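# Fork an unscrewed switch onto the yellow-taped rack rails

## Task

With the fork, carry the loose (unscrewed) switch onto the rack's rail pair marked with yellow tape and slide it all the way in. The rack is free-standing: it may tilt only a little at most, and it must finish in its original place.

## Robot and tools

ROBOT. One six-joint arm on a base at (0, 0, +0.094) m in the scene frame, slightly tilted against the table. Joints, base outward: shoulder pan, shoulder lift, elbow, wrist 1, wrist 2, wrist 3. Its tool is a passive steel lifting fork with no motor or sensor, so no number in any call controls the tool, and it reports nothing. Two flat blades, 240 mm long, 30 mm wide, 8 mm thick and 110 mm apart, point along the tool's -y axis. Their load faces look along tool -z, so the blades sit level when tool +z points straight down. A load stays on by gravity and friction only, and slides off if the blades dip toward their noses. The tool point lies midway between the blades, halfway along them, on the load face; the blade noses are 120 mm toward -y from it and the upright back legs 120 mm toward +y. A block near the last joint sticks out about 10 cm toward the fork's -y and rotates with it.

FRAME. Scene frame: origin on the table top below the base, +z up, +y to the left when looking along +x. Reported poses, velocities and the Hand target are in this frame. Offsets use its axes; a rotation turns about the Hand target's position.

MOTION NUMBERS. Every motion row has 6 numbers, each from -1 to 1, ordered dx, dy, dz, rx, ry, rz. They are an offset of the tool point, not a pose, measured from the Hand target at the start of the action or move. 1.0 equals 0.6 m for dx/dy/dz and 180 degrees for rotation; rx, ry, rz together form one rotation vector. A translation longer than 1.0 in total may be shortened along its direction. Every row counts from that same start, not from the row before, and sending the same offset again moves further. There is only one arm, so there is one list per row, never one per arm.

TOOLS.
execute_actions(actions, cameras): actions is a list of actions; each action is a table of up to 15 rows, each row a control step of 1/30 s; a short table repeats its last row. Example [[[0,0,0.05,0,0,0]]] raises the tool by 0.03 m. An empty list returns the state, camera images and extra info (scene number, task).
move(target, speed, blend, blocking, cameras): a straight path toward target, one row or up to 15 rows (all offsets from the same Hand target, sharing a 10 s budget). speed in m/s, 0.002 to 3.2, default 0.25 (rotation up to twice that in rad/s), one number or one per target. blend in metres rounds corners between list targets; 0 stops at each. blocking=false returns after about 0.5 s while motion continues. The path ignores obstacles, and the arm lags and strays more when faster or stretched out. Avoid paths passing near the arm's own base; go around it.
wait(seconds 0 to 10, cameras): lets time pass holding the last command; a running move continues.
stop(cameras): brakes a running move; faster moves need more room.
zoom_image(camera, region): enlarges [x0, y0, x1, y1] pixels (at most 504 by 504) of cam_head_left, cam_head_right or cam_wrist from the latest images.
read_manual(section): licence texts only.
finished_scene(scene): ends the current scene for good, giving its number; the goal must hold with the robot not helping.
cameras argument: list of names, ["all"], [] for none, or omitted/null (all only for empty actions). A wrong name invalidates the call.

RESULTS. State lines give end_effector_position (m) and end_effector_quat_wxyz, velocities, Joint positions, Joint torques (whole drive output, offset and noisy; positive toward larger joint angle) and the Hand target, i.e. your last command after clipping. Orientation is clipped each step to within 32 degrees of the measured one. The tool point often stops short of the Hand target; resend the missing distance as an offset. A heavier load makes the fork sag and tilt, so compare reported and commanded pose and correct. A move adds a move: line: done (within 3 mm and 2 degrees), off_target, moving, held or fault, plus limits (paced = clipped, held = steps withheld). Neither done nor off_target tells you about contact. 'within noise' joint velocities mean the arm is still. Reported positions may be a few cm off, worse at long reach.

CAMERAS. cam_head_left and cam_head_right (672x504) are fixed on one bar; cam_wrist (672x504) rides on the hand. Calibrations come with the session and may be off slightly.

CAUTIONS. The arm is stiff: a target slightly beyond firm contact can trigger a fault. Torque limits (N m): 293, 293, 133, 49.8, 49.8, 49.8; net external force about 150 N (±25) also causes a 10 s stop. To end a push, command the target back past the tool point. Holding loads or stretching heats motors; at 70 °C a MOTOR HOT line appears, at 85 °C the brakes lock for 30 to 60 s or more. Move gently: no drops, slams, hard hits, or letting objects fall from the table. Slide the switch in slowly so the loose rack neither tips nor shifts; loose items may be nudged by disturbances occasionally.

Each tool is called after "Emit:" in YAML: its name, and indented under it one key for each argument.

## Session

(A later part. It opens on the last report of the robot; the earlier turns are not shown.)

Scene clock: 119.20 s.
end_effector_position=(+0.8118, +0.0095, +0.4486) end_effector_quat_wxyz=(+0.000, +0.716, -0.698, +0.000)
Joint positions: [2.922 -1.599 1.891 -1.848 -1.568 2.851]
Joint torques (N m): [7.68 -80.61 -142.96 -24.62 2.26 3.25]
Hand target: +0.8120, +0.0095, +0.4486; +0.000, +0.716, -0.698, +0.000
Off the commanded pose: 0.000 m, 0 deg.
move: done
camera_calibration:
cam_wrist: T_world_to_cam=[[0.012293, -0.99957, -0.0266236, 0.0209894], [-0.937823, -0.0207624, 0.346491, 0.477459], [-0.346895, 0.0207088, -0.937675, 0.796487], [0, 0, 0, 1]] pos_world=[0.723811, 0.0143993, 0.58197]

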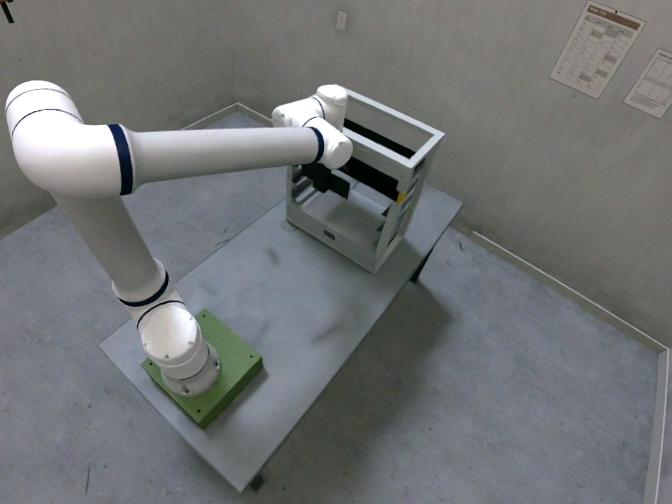

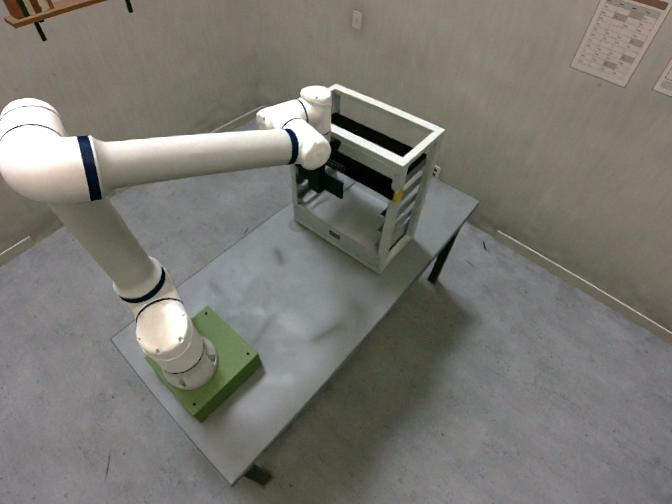

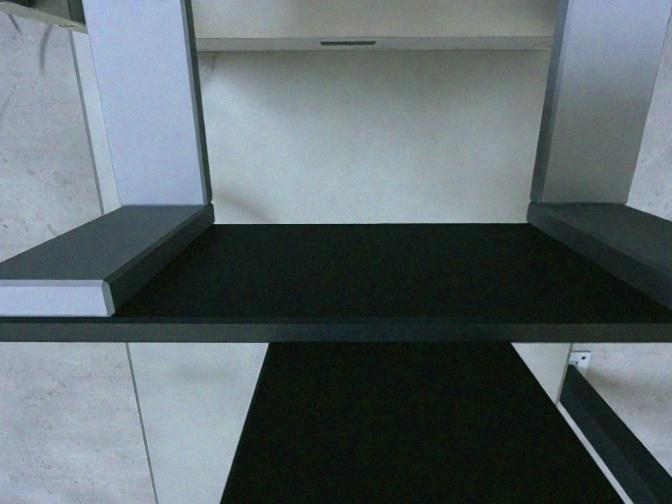

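Emit:
move:
  target: [0,0,-0.0267,0,0,0]
  speed: 0.04

Emit:
move:
  target:
    - [0,0,-0.025,0,0,0]
    - [-0.4,-0.012,-0.025,0,0,0]
  speed: [0.05,0.15]
  cameras: ["all"]

Emit:
zoom_image:
  camera: "cam_head_right"
  region: [280, 100, 420, 240]

Emit:
zoom_image:
  camera: "cam_head_right"
  region: [370, 160, 430, 220]

Emit:
zoom_image:
  camera: "cam_head_left"
  region: [280, 100, 420, 240]

Scene clock: 124.57 s.
end_effector_position=(+0.8120, +0.0095, +0.4328) end_effector_quat_wxyz=(+0.000, +0.716, -0.698, +0.000)
Joint positions: [2.923 -1.591 1.912 -1.878 -1.568 2.851]
Joint torques (N m): [9.39 -47.63 -73.46 -10.27 -1.28 3.63]
Hand target: +0.8120, +0.0095, +0.4326; +0.000, +0.716, -0.698, +0.000
Off the commanded pose: 0.000 m, 0 deg.
move: done

Scene clock: 127.53 s.
end_effector_position=(+0.5722, +0.0023, +0.4176) end_effector_quat_wxyz=(+0.000, +0.716, -0.698, +0.000)
Joint positions: [2.751 -2.048 2.266 -1.775 -1.57 2.679]
Joint torques (N m): [-23.07 -29.69 -75.46 -5.13 2.22 -2.29]
Hand target: +0.5720, +0.0023, +0.4176; +0.000, +0.716, -0.698, +0.000
Off the commanded pose: 0.000 m, 0 deg.
move: done
camera_calibration:
cam_wrist: T_world_to_cam=[[0.0122912, -0.99957, -0.0266247, 0.0159114], [-0.937791, -0.0207631, 0.34658, 0.263318], [-0.346983, 0.0207086, -0.937643, 0.684383], [0, 0, 0, 1]] pos_world=[0.484211, 0.00719928, 0.55087]

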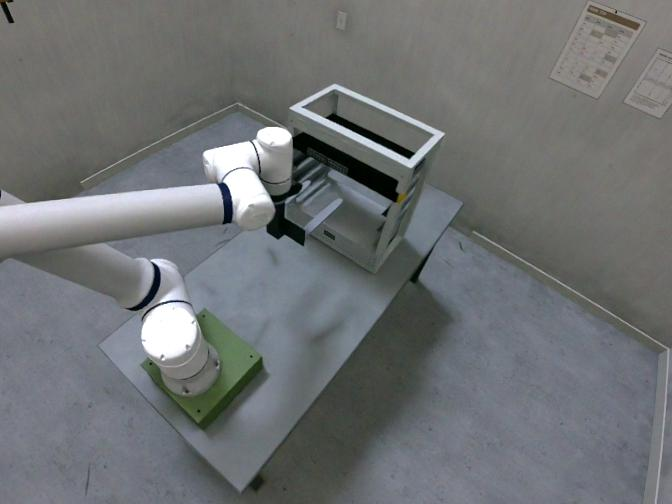

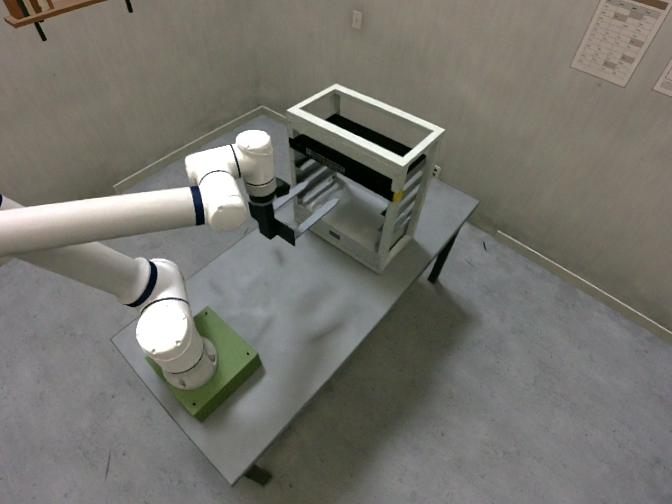

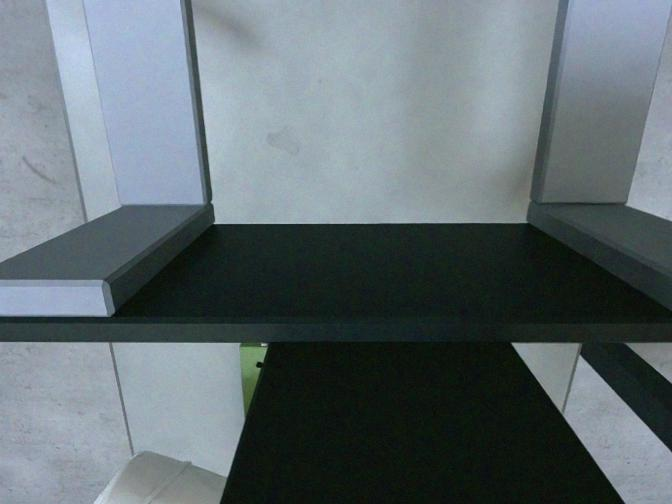

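Scaled by 3.600.

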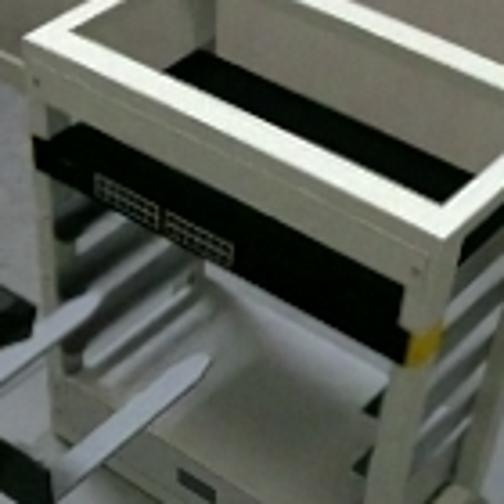

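Scaled by 8.400.

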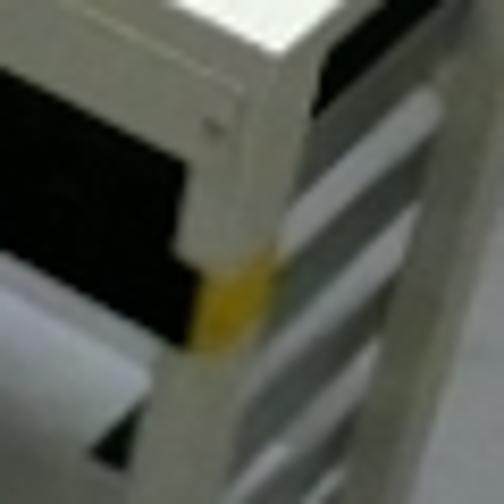

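Scaled by 3.600.

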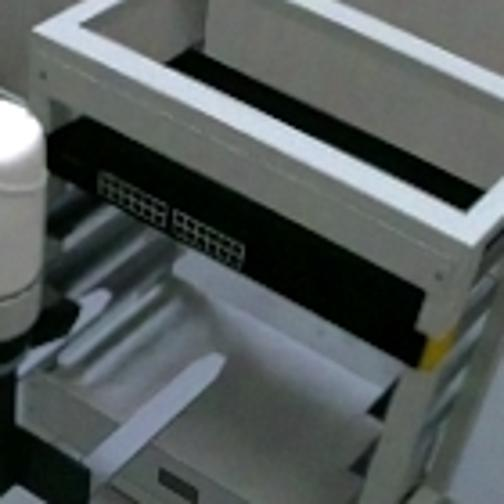

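Emit:
move:
  target:
    - [0,0,0.075,0,0,0]
    - [0.13,0.0038,0.075,0,0,0]
  speed: 0.12
  blend: [0.01,0]

Emit:
move:
  target: [0.0133,0.0004,0,0,0,0]
  speed: 0.03

Emit:
move:
  target: [0.005,0.0002,0,0,0,0]
  speed: 0.02
  cameras: ["all"]

Emit:
zoom_image:
  camera: "cam_head_right"
  region: [280, 100, 420, 240]

Emit:
zoom_image:
  camera: "cam_head_right"
  region: [370, 160, 430, 220]

Scene clock: 134.73 s.
end_effector_position=(+0.6499, +0.0046, +0.4626) end_effector_quat_wxyz=(+0.000, +0.716, -0.698, +0.000)
Joint positions: [2.825 -1.902 2.105 -1.759 -1.569 2.753]
Joint torques (N m): [10.34 -13.64 -100.96 -10.4 -1.69 3.56]
Hand target: +0.6500, +0.0046, +0.4626; +0.000, +0.716, -0.698, +0.000
Off the commanded pose: 0.000 m, 0 deg.
move: done

Scene clock: 135.53 s.
end_effector_position=(+0.6578, +0.0048, +0.4626) end_effector_quat_wxyz=(+0.000, +0.716, -0.698, +0.000)
Joint positions: [2.831 -1.886 2.094 -1.765 -1.569 2.759]
Joint torques (N m): [8.8 -15.46 -100.47 -10.25 0.9 3.3]
Hand target: +0.6580, +0.0049, +0.4626; +0.000, +0.716, -0.698, +0.000
Off the commanded pose: 0.000 m, 0 deg.
move: done

Scene clock: 136.23 s.
end_effector_position=(+0.6609, +0.0050, +0.4626) end_effector_quat_wxyz=(+0.000, +0.716, -0.698, +0.000)
Joint positions: [2.834 -1.88 2.091 -1.767 -1.569 2.762]
Joint torques (N m): [9.08 -17.46 -101.25 -10.2 1.18 3.46]
Hand target: +0.6610, +0.0050, +0.4626; +0.000, +0.716, -0.698, +0.000
Off the commanded pose: 0.000 m, 0 deg.
move: done
camera_calibration:
cam_wrist: T_world_to_cam=[[0.012293, -0.99957, -0.0266236, 0.0187203], [-0.937823, -0.0207624, 0.346491, 0.330903], [-0.346895, 0.0207088, -0.937675, 0.757327], [0, 0, 0, 1]] pos_world=[0.572811, 0.00989928, 0.59597]

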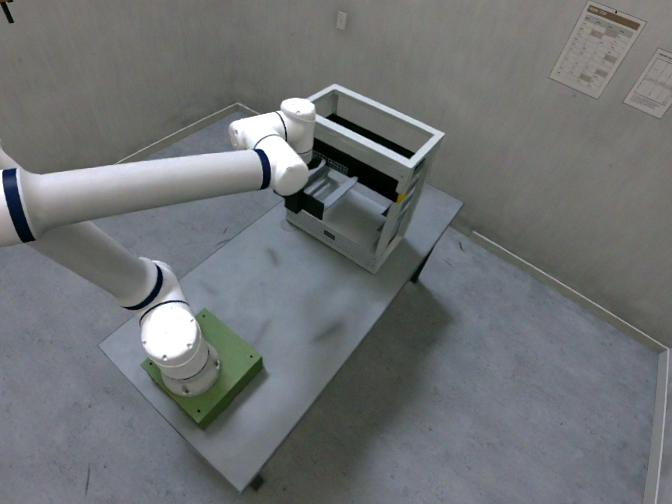

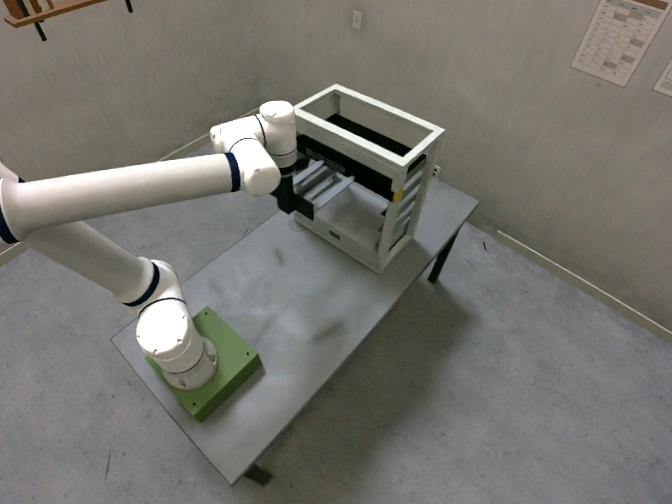

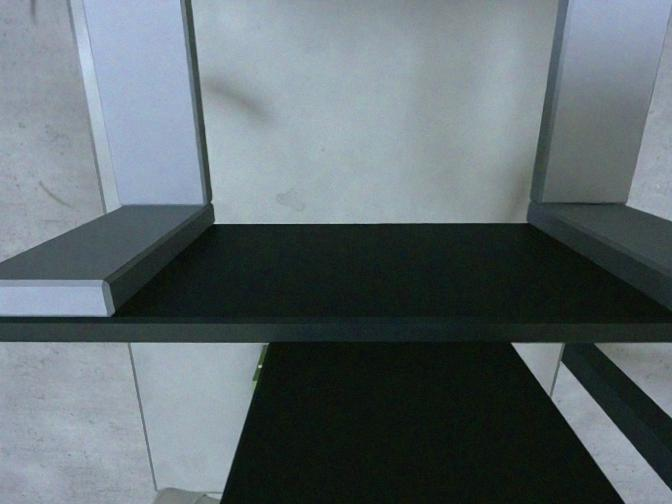

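Scaled by 3.600.

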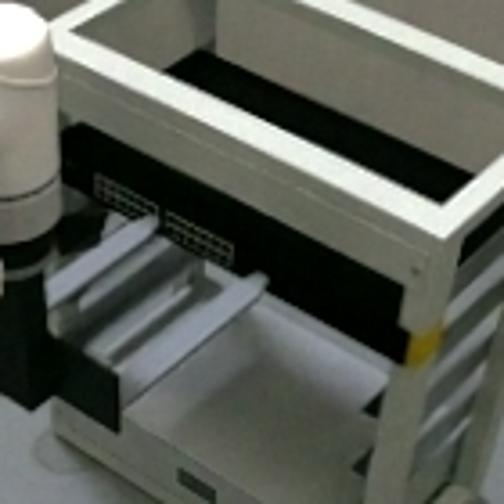

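Scaled by 8.400.

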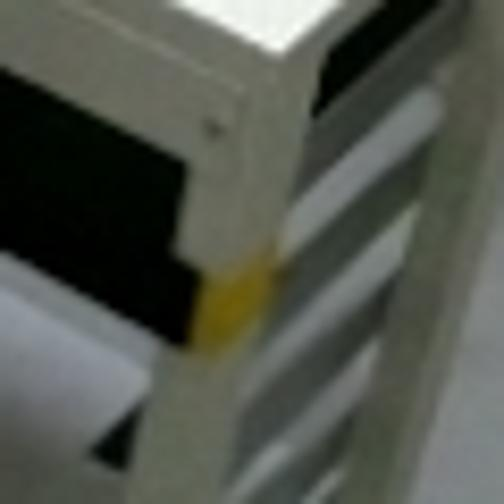

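Emit:
move:
  target: [0.0035,0.0001,0,0,0,0]
  speed: 0.02

Emit:
move:
  target: [0.0025,0.0001,0,0,0,0]
  speed: 0.02

Scene clock: 139.13 s.
end_effector_position=(+0.6630, +0.0050, +0.4626) end_effector_quat_wxyz=(+0.000, +0.716, -0.698, +0.000)
Joint positions: [2.835 -1.876 2.088 -1.769 -1.569 2.764]
Joint torques (N m): [13.48 -14.75 -107.99 -14.94 2.34 0.55]
Hand target: +0.6631, +0.0050, +0.4626; +0.000, +0.716, -0.698, +0.000
Off the commanded pose: 0.000 m, 0 deg.
move: done

Scene clock: 139.83 s.
end_effector_position=(+0.6645, +0.0051, +0.4626) end_effector_quat_wxyz=(+0.000, +0.716, -0.698, +0.000)
Joint positions: [2.836 -1.873 2.086 -1.77 -1.569 2.765]
Joint torques (N m): [12.26 -12.57 -109.25 -15.45 3.78 2.31]
Hand target: +0.6646, +0.0051, +0.4626; +0.000, +0.716, -0.698, +0.000
Off the commanded pose: 0.000 m, 0 deg.
move: done

Emit:
move:
  target: [0.0025,0.0001,0,0,0,0]
  speed: 0.02

Emit:
move:
  target: [0.0015,0,0,0,0,0]
  speed: 0.02

Scene clock: 143.00 s.
end_effector_position=(+0.6660, +0.0051, +0.4626) end_effector_quat_wxyz=(+0.000, +0.716, -0.698, +0.000)
Joint positions: [2.838 -1.87 2.084 -1.77 -1.569 2.766]
Joint torques (N m): [13.13 2.18 -115.53 -21.81 4.47 -0.4]
Hand target: +0.6661, +0.0052, +0.4626; +0.000, +0.716, -0.698, +0.000
Off the commanded pose: 0.000 m, 0 deg.
move: done

Scene clock: 143.70 s.
end_effector_position=(+0.6669, +0.0051, +0.4626) end_effector_quat_wxyz=(+0.000, +0.716, -0.698, +0.000)
Joint positions: [2.838 -1.868 2.083 -1.771 -1.569 2.767]
Joint torques (N m): [16.3 17.12 -126.68 -31.6 8.62 -3.65]
Hand target: +0.6670, +0.0052, +0.4626; +0.000, +0.716, -0.698, +0.000
Off the commanded pose: 0.000 m, 0 deg.
move: done

Emit:
move:
  target: [-0.2,-0.006,0,0,0,0]
  speed: 0.15
  cameras: ["all"]

Emit:
zoom_image:
  camera: "cam_head_right"
  region: [280, 100, 420, 240]

Emit:
zoom_image:
  camera: "cam_head_left"
  region: [270, 90, 450, 280]

Scene clock: 149.97 s.
end_effector_position=(+0.5472, +0.0016, +0.4626) end_effector_quat_wxyz=(+0.000, +0.716, -0.698, +0.000)
Joint positions: [2.72 -2.118 2.219 -1.657 -1.571 2.648]
Joint torques (N m): [-22.69 -23.55 -77.52 -5.58 2.07 -2.43]
Hand target: +0.5470, +0.0016, +0.4626; +0.000, +0.716, -0.698, +0.000
Off the commanded pose: 0.000 m, 0 deg.
move: done
camera_calibration:
cam_wrist: T_world_to_cam=[[0.0122912, -0.99957, -0.0266247, 0.0167183], [-0.937791, -0.0207631, 0.34658, 0.224169], [-0.346983, 0.0207086, -0.937643, 0.717882], [0, 0, 0, 1]] pos_world=[0.459111, 0.00649928, 0.59587]

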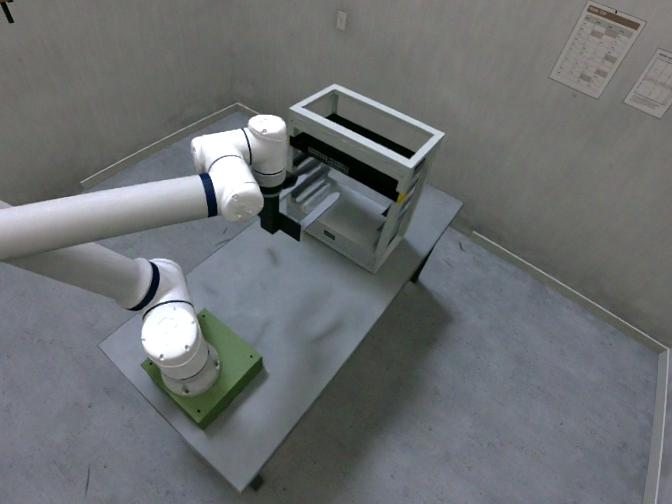

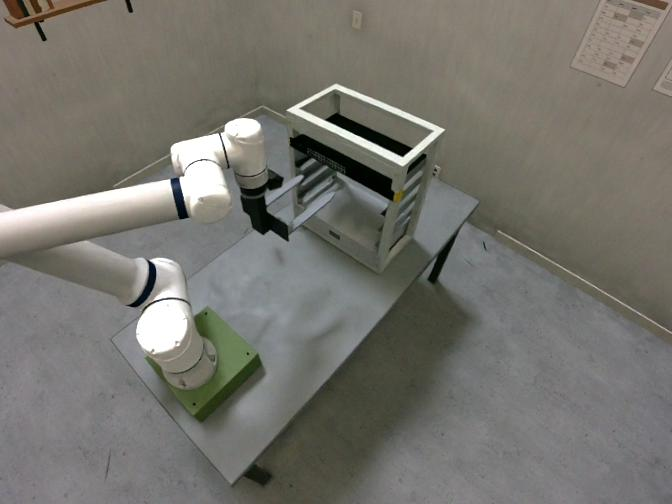

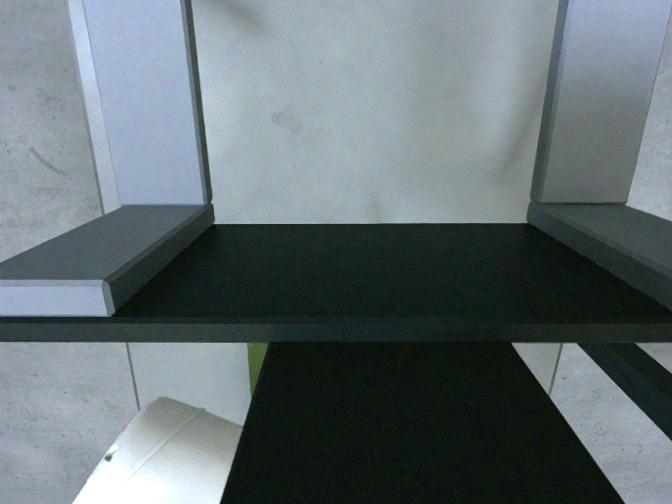

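Scaled by 3.600.

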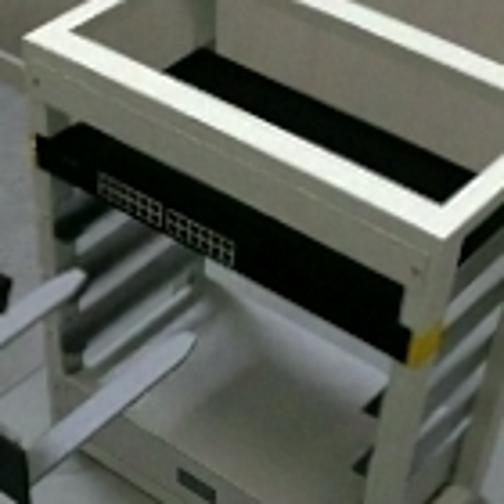

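Scaled by 2.653.

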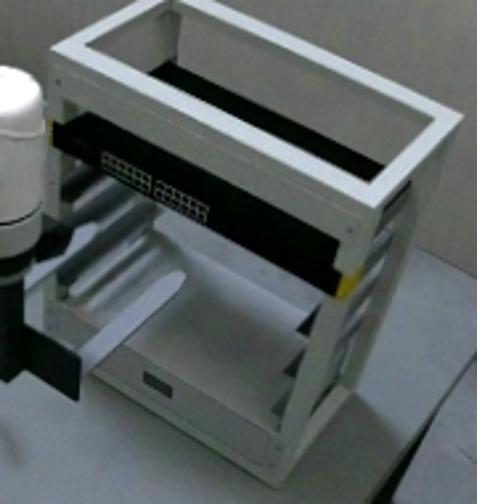

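Seated, rack unmoved.

Emit:
finished_scene:
  scene: 2

The scene is finished: the task was done.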